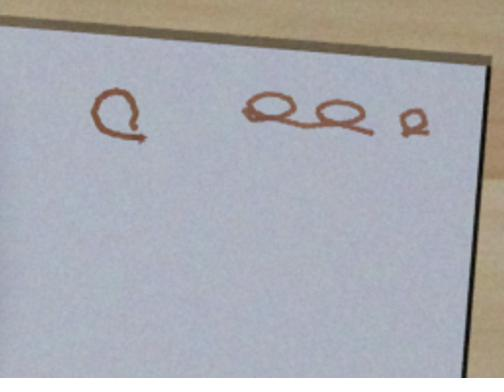

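Call:
move(
  target=[
    [0,0,0,0,0,0,1,0,0,0.038907,0,0.05509,0.192085,-0.9],
    [0,0,0,0,0,0,1,0,0,0.011794,0,0.016889,0.176334,-0.9],
    [0,0,0,0,0,0,1,-0.015616,0,0.011794,0,0.016889,0.176334,-0.9],
  ],
  speed=[0.8,0.08,0.15],
  blend=[0.003,0,0],
  cameras=[],
)

Scene clock: 271.57 s.
left_arm: end_effector_position=(+0.3943, +0.3349, +0.1104) grip_measured=+1.000 grip_effort_nm=0.00 end_effector_quat_wxyz=(+0.619, -0.006, +0.785, +0.003) | right_arm: end_effector_position=(+0.4100, +0.0257, +0.0785) grip_measured=-0.642 grip_effort_nm=-1.03 end_effector_quat_wxyz=(+0.593, -0.272, +0.724, +0.224)
Joint names: [wrist pitch, wrist roll, shoulder, wrist yaw, elbow, waist]
Joint positions: left_arm=[1.014 -0.014 1.582 -0.052 0.332 -0.05 0.094] | right_arm=[1.03 0.002 2.162 -0.003 0.935 0.734 0.017]
Joint torques (N m): left_arm=[1.65 0.06 -6.42 -0.09 5.19 0.06] | right_arm=[1.52 -0.02 -10.84 0.03 4.07 -0.54]
Heat: left arm: 43 °C; right arm: 45 °C.
Joint targets: left_arm=[1.021 -0.015 1.574 -0.052 0.340 -0.050] | right_arm=[1.015 0.000 2.127 0.000 0.928 0.727]
move: done
No camera images: "cameras" was empty.

Call:
move(
  target=[
    [0,0,0,0,0,0,1,0,0,-0.001666,0,-0.002383,-0.010126,-0.9],
    [0,0,0,0,0,0,1,0,0,-0.004638,0,-0.006646,-0.014992,-0.9],
    [0,0,0,0,0,0,1,0,0,0.014884,0,0.009073,-0.014992,-0.9],
    [0,0,0,0,0,0,1,0,0,0.018128,0,0.013606,-0.01997,-0.9],
    [0,0,0,0,0,0,1,0.015616,0,0.018128,0,0.013606,-0.01997,-0.9],
    [0,0,0,0,0,0,1,0.015616,0,0.003,0,-0.0015,-0.002864,-0.9],
    [0,0,0,0,0,0,1,0.015616,0,-0.011794,0,-0.016889,-0.016335,-0.9],
    [0,0,0,0,0,0,1,0,0,-0.011794,0,-0.016889,-0.016335,-0.9],
  ],
  speed=[0.035,0.035,0.1,0.035,0.3,0.3,0.07,0.15],
  blend=[0.002,0.001,0.001,0,0.02,0.003,0,0],
  cameras=[],
)

Scene clock: 276.70 s.
left_arm: end_effector_position=(+0.3943, +0.3349, +0.1104) grip_measured=+1.000 grip_effort_nm=0.00 end_effector_quat_wxyz=(+0.619, -0.006, +0.785, +0.003) | right_arm: end_effector_position=(+0.4168, +0.0042, +0.0782) grip_measured=-0.642 grip_effort_nm=-1.03 end_effector_quat_wxyz=(+0.594, -0.259, +0.732, +0.211)
Joint names: [wrist pitch, wrist roll, shoulder, wrist yaw, elbow, waist]
Joint positions: left_arm=[1.014 -0.014 1.582 -0.052 0.332 -0.05 0.094] | right_arm=[1.03 0.002 2.135 -0.001 0.898 0.696 0.017]
Joint torques (N m): left_arm=[1.66 0.04 -6.46 -0.04 5.19 -0.06] | right_arm=[1.52 -0.03 -10.65 0.02 3.97 -0.46]
Heat: left arm: 43 °C; right arm: 45 °C.
Joint targets: left_arm=[1.021 -0.015 1.574 -0.052 0.340 -0.050] | right_arm=[1.015 0.000 2.101 0.000 0.891 0.691]
move: done; blend cut to 0.019 rad at target 5
No camera images: "cameras" was empty.

Call:
move(
  target=[
    [0,0,0,0,0,0,1,0,0,-0.009226,0,-0.013151,-0.012822,-0.9],
    [0,0,0,0,0,0,1,0,0,-0.011852,0,-0.016896,-0.017607,-0.9],
    [0,0,0,0,0,0,1,0,0,0.006869,0,-0.001348,-0.017607,-0.9],
    [0,0,0,0,0,0,1,0,0,0.010091,0,0.003091,-0.02273,-0.9],
    [0,0,0,0,0,0,1,0,0,0.017867,0,0.013806,-0.024771,-0.9],
    [0,0,0,0,0,0,1,0,0,0.017867,0,0.013806,-0.014249,-0.9],
    [0,0,0,0,0,0,1,0,0,0.025643,0,0.024521,-0.012094,-0.9],
    [0,0,0,0,0,0,1,0,0,0.028865,0,0.02896,-0.007085,-0.9],
    [0,0,0,0,0,0,1,0,0,0.009272,0,0.013226,-0.007085,-0.9],
    [0,0,0,0,0,0,1,0,0,0.006178,0,0.008814,-0.002076,-0.9],
    [0,0,0,0,0,0,1,0,0,-0.00129,0,-0.001835,0.000079,-0.9],
    [0,0,0,0,0,0,1,0,0,-0.00129,0,-0.001835,-0.010443,-0.9],
    [0,0,0,0,0,0,1,0,0,-0.009226,0,-0.013151,-0.012822,-0.9],
    [0,0,0,0,0,0,1,0,0,-0.020976,0,-0.029694,-0.025186,-0.9],
    [0,0,0,0,0,0,1,0.015616,0,-0.020976,0,-0.029694,-0.025186,-0.9],
  ],
  speed=[0.04,0.035,0.1,0.035,0.035,0.1,0.035,0.035,0.1,0.035,0.035,0.1,0.035,0.04,0.3],
  blend=[0.002,0.001,0.001,0.002,0.001,0.001,0.002,0.001,0.001,0.002,0.001,0.001,0.002,0,0],
  cameras=[],
)

Scene clock: 285.97 s.
left_arm: end_effector_position=(+0.3943, +0.3349, +0.1104) grip_measured=+1.000 grip_effort_nm=0.00 end_effector_quat_wxyz=(+0.619, -0.006, +0.785, +0.003) | right_arm: end_effector_position=(+0.4257, -0.0258, +0.0994) grip_measured=-0.642 grip_effort_nm=-1.03 end_effector_quat_wxyz=(+0.624, -0.232, +0.718, +0.203)
Joint names: [wrist pitch, wrist roll, shoulder, wrist yaw, elbow, waist]
Joint positions: left_arm=[1.014 -0.014 1.582 -0.052 0.332 -0.05 0.094] | right_arm=[1.114 0.002 2.087 -0.001 0.834 0.642 0.017]
Joint torques (N m): left_arm=[1.66 0.06 -6.35 -0.03 5.18 -0.1] | right_arm=[1.96 -0.02 -10.18 0.01 3.7 -0.58]
Heat: left arm: 43 °C; right arm: 44 °C.
Joint targets: left_arm=[1.021 -0.015 1.574 -0.052 0.340 -0.050] | right_arm=[1.147 0.000 2.054 0.000 0.825 0.635]
move: done
No camera images: "cameras" was empty.

Call:
move(
  target=[
    [0,0,0,0,0,0,1,0,0,0.085962,0,0.123543,0.092703,-0.9],
    [0,0,0,0,0,0,1,0,0,0.057586,0,0.082284,0.076952,-0.9],
    [0,0,0,0,0,0,1,-0.015616,0,0.057586,0,0.082284,0.076952,-0.9],
  ],
  speed=[0.5,0.09,0.15],
  blend=[0.003,0,0],
  cameras=[],
)

Call:
move(
  target=[
    [0,0,0,0,0,0,1,0,0,-0.00053,0,-0.000756,-0.007053,-0.9],
    [0,0,0,0,0,0,1,0,0,-0.003593,0,-0.005196,-0.011251,-0.9],
    [0,0,0,0,0,0,1,0,0,0.016771,0,0.010751,-0.011251,-0.9],
    [0,0,0,0,0,0,1,0,0,0.019483,0,0.014599,-0.015205,-0.9],
    [0,0,0,0,0,0,1,0,0,0.026033,0,0.023889,-0.016794,-0.9],
    [0,0,0,0,0,0,1,0,0,0.026033,0,0.023889,-0.006272,-0.9],
    [0,0,0,0,0,0,1,0,0,0.032583,0,0.033179,-0.004614,-0.9],
    [0,0,0,0,0,0,1,0,0,0.035295,0,0.037027,-0.000729,-0.9],
    [0,0,0,0,0,0,1,0,0,0.014429,0,0.020924,-0.000729,-0.9],
    [0,0,0,0,0,0,1,0,0,0.01179,0,0.017099,0.003156,-0.9],
    [0,0,0,0,0,0,1,0,0,0.005418,0,0.007864,0.004814,-0.9],
    [0,0,0,0,0,0,1,0,0,0.005418,0,0.007864,-0.005708,-0.9],
    [0,0,0,0,0,0,1,0,0,-0.00053,0,-0.000756,-0.007053,-0.9],
    [0,0,0,0,0,0,1,0,0,-0.005487,0,-0.00794,-0.013487,-0.9],
  ],
  speed=[0.04,0.035,0.1,0.035,0.035,0.1,0.035,0.035,0.1,0.035,0.035,0.1,0.035,0.04],
  blend=[0.002,0.001,0.001,0.002,0.001,0.001,0.002,0.001,0.001,0.002,0.001,0.001,0.002,0],
  cameras=[],
)

Scene clock: 290.87 s.
left_arm: end_effector_position=(+0.3943, +0.3349, +0.1104) grip_measured=+1.000 grip_effort_nm=0.00 end_effector_quat_wxyz=(+0.619, -0.006, +0.785, +0.003) | right_arm: end_effector_position=(+0.3930, +0.0698, +0.0790) grip_measured=-0.642 grip_effort_nm=-1.03 end_effector_quat_wxyz=(+0.593, -0.296, +0.706, +0.250)
Joint names: [wrist pitch, wrist roll, shoulder, wrist yaw, elbow, waist]
Joint positions: left_arm=[1.014 -0.014 1.582 -0.052 0.332 -0.05 0.094] | right_arm=[1.032 0.002 2.218 0 1.014 0.813 0.017]
Joint torques (N m): left_arm=[1.65 0.05 -6.46 -0.08 5.24 -0.13] | right_arm=[1.51 -0.02 -11.4 0 4.18 -0.54]
Heat: left arm: 43 °C; right arm: 45 °C.
Joint targets: left_arm=[1.021 -0.015 1.574 -0.052 0.340 -0.050] | right_arm=[1.014 0.000 2.182 -0.001 1.008 0.806]
move: off_target (right_arm); right_arm: the shoulder is farthest, 0.036 rad from its target
No camera images: "cameras" was empty.

Scene clock: 296.70 s.
left_arm: end_effector_position=(+0.3943, +0.3349, +0.1104) grip_measured=+1.000 grip_effort_nm=0.00 end_effector_quat_wxyz=(+0.619, -0.006, +0.785, +0.003) | right_arm: end_effector_position=(+0.4027, +0.0553, +0.0789) grip_measured=-0.642 grip_effort_nm=-1.03 end_effector_quat_wxyz=(+0.594, -0.286, +0.712, +0.240)
Joint names: [wrist pitch, wrist roll, shoulder, wrist yaw, elbow, waist]
Joint positions: left_arm=[1.014 -0.014 1.582 -0.052 0.332 -0.05 0.094] | right_arm=[1.027 0.002 2.206 0 1 0.782 0.017]
Joint torques (N m): left_arm=[1.68 0.03 -6.42 -0.05 5.11 -0.21] | right_arm=[1.55 -0.02 -11.34 -0.01 3.9 -0.54]
Heat: left arm: 43 °C; right arm: 45 °C.
Joint targets: left_arm=[1.021 -0.015 1.574 -0.052 0.340 -0.050] | right_arm=[1.014 0.000 2.170 -0.001 0.990 0.776]
move: off_target (right_arm); right_arm: the shoulder is farthest, 0.036 rad from its target
No camera images: "cameras" was empty.

Call:
move(
  target=[
    [0,0,0,0,0,0,1,0,0,-0.00592,0,-0.008567,-0.008963,-0.9],
    [0,0,0,0,0,0,1,0,0,-0.009112,0,-0.013188,-0.01368,-0.9],
    [0,0,0,0,0,0,1,0,0,0.010897,0,0.002662,-0.01368,-0.9],
    [0,0,0,0,0,0,1,0,0,0.013972,0,0.007003,-0.018267,-0.9],
    [0,0,0,0,0,0,1,0,0,0.021394,0,0.017482,-0.020102,-0.9],
    [0,0,0,0,0,0,1,0,0,0.021394,0,0.017482,-0.00958,-0.9],
    [0,0,0,0,0,0,1,0,0,0.028816,0,0.027961,-0.007653,-0.9],
    [0,0,0,0,0,0,1,0,0,0.031891,0,0.032302,-0.003158,-0.9],
    [0,0,0,0,0,0,1,0,0,0.011234,0,0.016272,-0.003158,-0.9],
    [0,0,0,0,0,0,1,0,0,0.008254,0,0.011958,0.001337,-0.9],
    [0,0,0,0,0,0,1,0,0,0.001061,0,0.001542,0.003264,-0.9],
    [0,0,0,0,0,0,1,0,0,0.001061,0,0.001542,-0.007258,-0.9],
    [0,0,0,0,0,0,1,0,0,-0.00592,0,-0.008567,-0.008963,-0.9],
    [0,0,0,0,0,0,1,0,0,-0.01799,0,-0.025818,-0.01921,-0.9],
    [0,0,0,0,0,0,1,0.015616,0,-0.01799,0,-0.025818,-0.01921,-0.9],
  ],
  speed=[0.04,0.035,0.1,0.035,0.035,0.1,0.035,0.035,0.1,0.035,0.035,0.1,0.035,0.04,0.3],
  blend=[0.002,0.001,0.001,0.002,0.001,0.001,0.002,0.001,0.001,0.002,0.001,0.001,0.002,0,0],
  cameras=[],
)

Scene clock: 305.80 s.
left_arm: end_effector_position=(+0.3943, +0.3349, +0.1104) grip_measured=+1.000 grip_effort_nm=0.00 end_effector_quat_wxyz=(+0.619, -0.006, +0.785, +0.003) | right_arm: end_effector_position=(+0.4117, +0.0312, +0.1002) grip_measured=-0.642 grip_effort_nm=-1.03 end_effector_quat_wxyz=(+0.624, -0.263, +0.697, +0.237)
Joint names: [wrist pitch, wrist roll, shoulder, wrist yaw, elbow, waist]
Joint positions: left_arm=[1.014 -0.014 1.582 -0.052 0.332 -0.05 0.094] | right_arm=[1.114 0.002 2.165 0 0.942 0.74 0.017]
Joint torques (N m): left_arm=[1.67 0.01 -6.39 -0.07 5.26 -0.17] | right_arm=[1.96 -0.02 -10.97 0 3.82 -0.59]
Heat: left arm: 43 °C; right arm: 45 °C.
Joint targets: left_arm=[1.021 -0.015 1.574 -0.052 0.340 -0.050] | right_arm=[1.147 0.000 2.130 -0.001 0.932 0.733]
move: done
No camera images: "cameras" was empty.

Call:
move(
  target=[
    [0,0,0,0,0,0,1,0,0,0.071367,0,0.10402,0.076441,-0.9],
    [0,0,0,0,0,0,1,0,0,0.04304,0,0.062203,0.060703,-0.9],
    [0,0,0,0,0,0,1,-0.015616,0,0.04304,0,0.062203,0.060703,-0.9],
  ],
  speed=[0.5,0.09,0.15],
  blend=[0.003,0,0],
  cameras=[],
)

Call:
move(
  target=[
    [0,0,0,0,0,0,1,0,0,-0.002648,0,-0.003929,-0.003102,-0.9],
    [0,0,0,0,0,0,1,0,0,-0.005747,0,-0.008458,-0.006829,-0.9],
    [0,0,0,0,0,0,1,0,0,0.015116,0,0.007641,-0.006829,-0.9],
    [0,0,0,0,0,0,1,0,0,0.017466,0,0.011012,-0.01014,-0.9],
    [0,0,0,0,0,0,1,0,0,0.023142,0,0.019151,-0.011477,-0.9],
    [0,0,0,0,0,0,1,0,0,0.023142,0,0.019151,-0.000955,-0.9],
    [0,0,0,0,0,0,1,0,0,0.028818,0,0.02729,0.00043,-0.9],
    [0,0,0,0,0,0,1,0,0,0.031168,0,0.030661,0.003693,-0.9],
    [0,0,0,0,0,0,1,0,0,0.009911,0,0.01443,0.003693,-0.9],
    [0,0,0,0,0,0,1,0,0,0.007618,0,0.011079,0.006956,-0.9],
    [0,0,0,0,0,0,1,0,0,0.002082,0,0.002986,0.008341,-0.9],
    [0,0,0,0,0,0,1,0,0,0.002082,0,0.002986,-0.002181,-0.9],
    [0,0,0,0,0,0,1,0,0,-0.002648,0,-0.003929,-0.003102,-0.9],
    [0,0,0,0,0,0,1,0,0,-0.00715,0,-0.010509,-0.010542,-0.9],
  ],
  speed=[0.04,0.035,0.1,0.035,0.035,0.1,0.035,0.035,0.1,0.035,0.035,0.1,0.035,0.04],
  blend=[0.002,0.001,0.001,0.002,0.001,0.001,0.002,0.001,0.001,0.002,0.001,0.001,0.002,0],
  cameras=[],
)

Scene clock: 315.83 s.
left_arm: end_effector_position=(+0.3943, +0.3349, +0.1104) grip_measured=+1.000 grip_effort_nm=0.00 end_effector_quat_wxyz=(+0.619, -0.006, +0.785, +0.003) | right_arm: end_effector_position=(+0.3757, +0.1043, +0.0795) grip_measured=-0.642 grip_effort_nm=-1.03 end_effector_quat_wxyz=(+0.592, -0.316, +0.690, +0.272)
Joint names: [wrist pitch, wrist roll, shoulder, wrist yaw, elbow, waist]
Joint positions: left_arm=[1.014 -0.014 1.582 -0.052 0.332 -0.05 0.094] | right_arm=[1.033 0.002 2.263 -0.001 1.077 0.875 0.017]
Joint torques (N m): left_arm=[1.66 0.03 -6.34 -0.05 5.26 -0.16] | right_arm=[1.49 -0.02 -11.77 0.01 4.29 -0.55]
Heat: left arm: 43 °C; right arm: 45 °C.
Joint targets: left_arm=[1.021 -0.015 1.574 -0.052 0.340 -0.050] | right_arm=[1.015 0.000 2.225 0.000 1.071 0.869]
move: off_target (right_arm); right_arm: the shoulder is farthest, 0.037 rad from its target
No camera images: "cameras" was empty.

Scene clock: 321.10 s.
left_arm: end_effector_position=(+0.3943, +0.3349, +0.1104) grip_measured=+1.000 grip_effort_nm=0.00 end_effector_quat_wxyz=(+0.619, -0.006, +0.785, +0.003) | right_arm: end_effector_position=(+0.3830, +0.0921, +0.0794) grip_measured=-0.642 grip_effort_nm=-1.03 end_effector_quat_wxyz=(+0.592, -0.309, +0.696, +0.264)
Joint names: [wrist pitch, wrist roll, shoulder, wrist yaw, elbow, waist]
Joint positions: left_arm=[1.014 -0.014 1.582 -0.052 0.332 -0.05 0.094] | right_arm=[1.028 0.002 2.247 -0.001 1.058 0.852 0.017]
Joint torques (N m): left_arm=[1.68 0.06 -6.31 -0.04 5.23 -0.14] | right_arm=[1.55 -0.02 -11.7 0.01 3.95 -0.54]
Heat: left arm: 43 °C; right arm: 45 °C.
Joint targets: left_arm=[1.021 -0.015 1.574 -0.052 0.340 -0.050] | right_arm=[1.015 0.000 2.210 0.000 1.048 0.845]
move: off_target (right_arm); right_arm: the shoulder is farthest, 0.038 rad from its target
No camera images: "cameras" was empty.

Call:
move(
  target=[
    [0,0,0,0,0,0,1,0,0,-0.001999,0,-0.002871,-0.005499,-0.9],
    [0,0,0,0,0,0,1,0,0,-0.005145,0,-0.007458,-0.00948,-0.9],
    [0,0,0,0,0,0,1,0,0,0.015522,0,0.008585,-0.00948,-0.9],
    [0,0,0,0,0,0,1,0,0,0.018061,0,0.012208,-0.013098,-0.9],
    [0,0,0,0,0,0,1,0,0,0.024191,0,0.020957,-0.014555,-0.9],
    [0,0,0,0,0,0,1,0,0,0.024191,0,0.020957,-0.004033,-0.9],
    [0,0,0,0,0,0,1,0,0,0.030321,0,0.029706,-0.002519,-0.9],
    [0,0,0,0,0,0,1,0,0,0.03286,0,0.033329,0.001042,-0.9],
    [0,0,0,0,0,0,1,0,0,0.011727,0,0.017144,0.001042,-0.9],
    [0,0,0,0,0,0,1,0,0,0.009256,0,0.013541,0.004603,-0.9],
    [0,0,0,0,0,0,1,0,0,0.003291,0,0.004843,0.006117,-0.9],
    [0,0,0,0,0,0,1,0,0,0.003291,0,0.004843,-0.004405,-0.9],
    [0,0,0,0,0,0,1,0,0,-0.001999,0,-0.002871,-0.005499,-0.9],
    [0,0,0,0,0,0,1,0,0,-0.012442,0,-0.017977,-0.01325,-0.9],
    [0,0,0,0,0,0,1,0.015616,0,-0.012442,0,-0.017977,-0.01325,-0.9],
  ],
  speed=[0.04,0.035,0.1,0.035,0.035,0.1,0.035,0.035,0.1,0.035,0.035,0.1,0.035,0.04,0.3],
  blend=[0.002,0.001,0.001,0.002,0.001,0.001,0.002,0.001,0.001,0.002,0.001,0.001,0.002,0,0],
  cameras=[],
)

Call:
move(
  target=[0,0,0,0,0,0,1,0,0,0,0,0,-0.2,-0.9],
  speed=0.8,
  cameras=["cam_above"],
)

Call:
zoom_image(
  camera="cam_above",
  region=[190, 185, 340, 305],
)

Call:
zoom_image(
  camera="cam_above",
  region=[330, 185, 480, 305],
)

Scene clock: 329.27 s.
left_arm: end_effector_position=(+0.3943, +0.3349, +0.1104) grip_measured=+1.000 grip_effort_nm=0.00 end_effector_quat_wxyz=(+0.619, -0.006, +0.785, +0.003) | right_arm: end_effector_position=(+0.3911, +0.0763, +0.1005) grip_measured=-0.642 grip_effort_nm=-1.03 end_effector_quat_wxyz=(+0.621, -0.289, +0.678, +0.266)
Joint names: [wrist pitch, wrist roll, shoulder, wrist yaw, elbow, waist]
Joint positions: left_arm=[1.014 -0.014 1.582 -0.052 0.332 -0.05 0.094] | right_arm=[1.114 0.002 2.219 -0.001 1.017 0.823 0.017]
Joint torques (N m): left_arm=[1.66 0.08 -6.5 -0.03 5.35 0.06] | right_arm=[1.99 -0.03 -11.47 0.01 3.9 -0.59]
Heat: left arm: 44 °C; right arm: 45 °C.
Joint targets: left_arm=[1.021 -0.015 1.574 -0.052 0.340 -0.050] | right_arm=[1.147 0.000 2.182 0.000 1.007 0.816]
move: off_target (right_arm); right_arm: the shoulder is farthest, 0.036 rad from its target
No camera images: "cameras" was empty.

Scene clock: 330.63 s.
left_arm: end_effector_position=(+0.3943, +0.3349, +0.1104) grip_measured=+1.000 grip_effort_nm=0.00 end_effector_quat_wxyz=(+0.619, -0.006, +0.785, +0.003) | right_arm: end_effector_position=(+0.5338, -0.1419, +0.1007) grip_measured=-0.642 grip_effort_nm=-1.03 end_effector_quat_wxyz=(+0.666, -0.125, +0.726, +0.116)
Joint names: [wrist pitch, wrist roll, shoulder, wrist yaw, elbow, waist]
Joint positions: left_arm=[1.014 -0.014 1.582 -0.052 0.332 -0.05 0.094] | right_arm=[1.115 0.002 2.219 0.008 1.017 0.367 0.017]
Joint torques (N m): left_arm=[1.69 0.04 -6.58 -0.07 5.16 -0.09] | right_arm=[1.96 -0.03 -11.45 -0.08 3.9 0.35]
Heat: left arm: 44 °C; right arm: 45 °C.
Joint targets: left_arm=[1.021 -0.015 1.574 -0.052 0.340 -0.050] | right_arm=[1.147 0.000 2.182 -0.001 1.007 0.371]
move: off_target (right_arm); right_arm: the shoulder is farthest, 0.037 rad from its target
Images, in order (width x height): cam_above 672x504.

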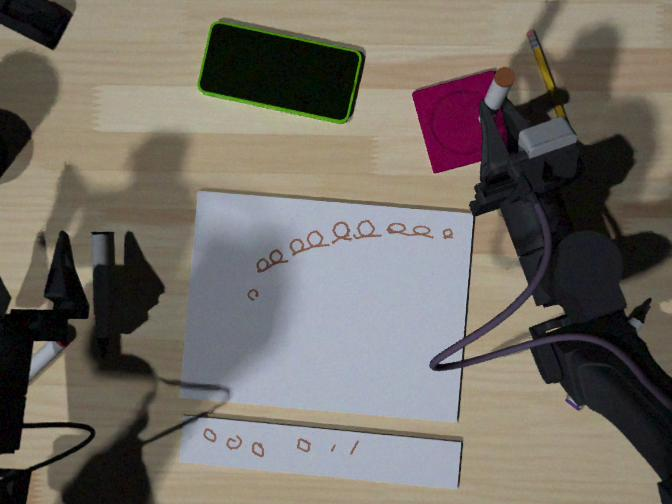

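Scaled by 3.360 from the camera's 672x504 image, which has a finer 960x720 frame.

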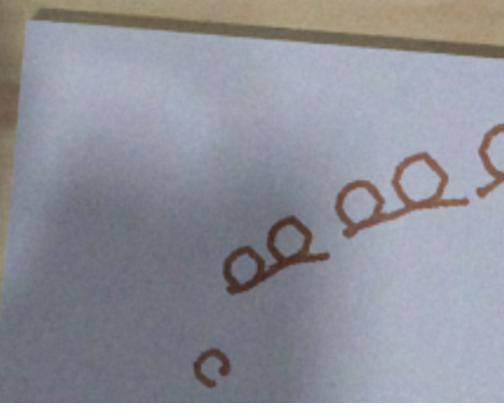

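Scaled by 3.360 from the camera's 672x504 image, which has a finer 960x720 frame.

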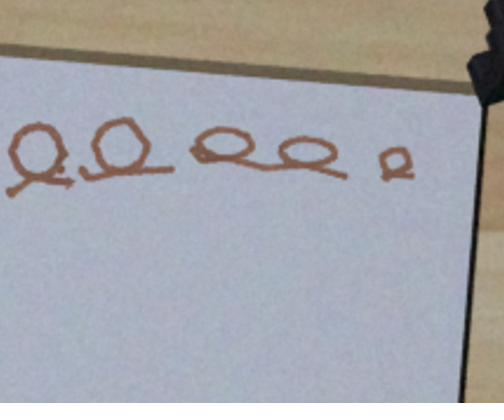

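Call:
move(
  target=[
    [0,0,0,0,0,0,1,0,0,-0.034411,0,-0.049663,0.188019,-0.9],
    [0,0,0,0,0,0,1,0,0,-0.043399,0,-0.062244,0.172309,-0.9],
    [0,0,0,0,0,0,1,-0.015616,0,-0.043399,0,-0.062244,0.172309,-0.9],
  ],
  speed=[0.7,0.07,0.15],
  blend=[0.003,0,0],
  cameras=[],
)

Call:
move(
  target=[
    [0,0,0,0,0,0,1,0,0,-0.002972,0,-0.00425,-0.00687,-0.9],
    [0,0,0,0,0,0,1,0,0,-0.005596,0,-0.007984,-0.011148,-0.9],
    [0,0,0,0,0,0,1,0,0,0.013102,0,0.007554,-0.011148,-0.9],
    [0,0,0,0,0,0,1,0,0,0.015753,0,0.011201,-0.015374,-0.9],
    [0,0,0,0,0,0,1,0,0,0.022152,0,0.020006,-0.017069,-0.9],
    [0,0,0,0,0,0,1,0,0,0.022152,0,0.020006,-0.006547,-0.9],
    [0,0,0,0,0,0,1,0,0,0.028551,0,0.028811,-0.004774,-0.9],
    [0,0,0,0,0,0,1,0,0,0.031202,0,0.032458,-0.000626,-0.9],
    [0,0,0,0,0,0,1,0,0,0.011792,0,0.01676,-0.000626,-0.9],
    [0,0,0,0,0,0,1,0,0,0.009246,0,0.013136,0.003522,-0.9],
    [0,0,0,0,0,0,1,0,0,0.003098,0,0.004388,0.005295,-0.9],
    [0,0,0,0,0,0,1,0,0,0.003098,0,0.004388,-0.005227,-0.9],
    [0,0,0,0,0,0,1,0,0,-0.002972,0,-0.00425,-0.00687,-0.9],
    [0,0,0,0,0,0,1,0,0,-0.009013,0,-0.012846,-0.013023,-0.9],
  ],
  speed=[0.04,0.035,0.1,0.035,0.035,0.1,0.035,0.035,0.1,0.035,0.035,0.1,0.035,0.04],
  blend=[0.002,0.001,0.001,0.002,0.001,0.001,0.002,0.001,0.001,0.002,0.001,0.001,0.002,0],
  cameras=[],
)

Scene clock: 335.63 s.
left_arm: end_effector_position=(+0.3943, +0.3349, +0.1104) grip_measured=+1.000 grip_effort_nm=0.00 end_effector_quat_wxyz=(+0.619, -0.006, +0.785, +0.003) | right_arm: end_effector_position=(+0.3911, +0.0260, +0.0779) grip_measured=-0.642 grip_effort_nm=-1.03 end_effector_quat_wxyz=(+0.585, -0.282, +0.726, +0.228)
Joint names: [wrist pitch, wrist roll, shoulder, wrist yaw, elbow, waist]
Joint positions: left_arm=[1.014 -0.014 1.582 -0.052 0.332 -0.05 0.094] | right_arm=[1.03 0.002 2.119 -0.001 0.876 0.758 0.017]
Joint torques (N m): left_arm=[1.67 0.02 -6.37 -0.04 5.08 -0.03] | right_arm=[1.53 -0.02 -10.52 0.02 3.99 -0.31]
Heat: left arm: 44 °C; right arm: 45 °C.
Joint targets: left_arm=[1.021 -0.015 1.574 -0.052 0.340 -0.050] | right_arm=[1.014 0.000 2.085 0.000 0.869 0.754]
move: done
No camera images: "cameras" was empty.

Scene clock: 341.37 s.
left_arm: end_effector_position=(+0.3943, +0.3349, +0.1104) grip_measured=+1.000 grip_effort_nm=0.00 end_effector_quat_wxyz=(+0.619, -0.006, +0.785, +0.003) | right_arm: end_effector_position=(+0.3957, +0.0115, +0.0778) grip_measured=-0.642 grip_effort_nm=-1.03 end_effector_quat_wxyz=(+0.584, -0.273, +0.732, +0.219)
Joint names: [wrist pitch, wrist roll, shoulder, wrist yaw, elbow, waist]
Joint positions: left_arm=[1.014 -0.014 1.582 -0.052 0.332 -0.05 0.094] | right_arm=[1.026 0.002 2.099 -0.001 0.85 0.732 0.017]
Joint torques (N m): left_arm=[1.61 0.02 -6.5 -0.05 5.26 -0.1] | right_arm=[1.56 -0.02 -10.29 0.02 3.7 -0.58]
Heat: left arm: 44 °C; right arm: 45 °C.
Joint targets: left_arm=[1.021 -0.015 1.574 -0.052 0.340 -0.050] | right_arm=[1.015 0.000 2.065 0.000 0.841 0.725]
move: done
No camera images: "cameras" was empty.


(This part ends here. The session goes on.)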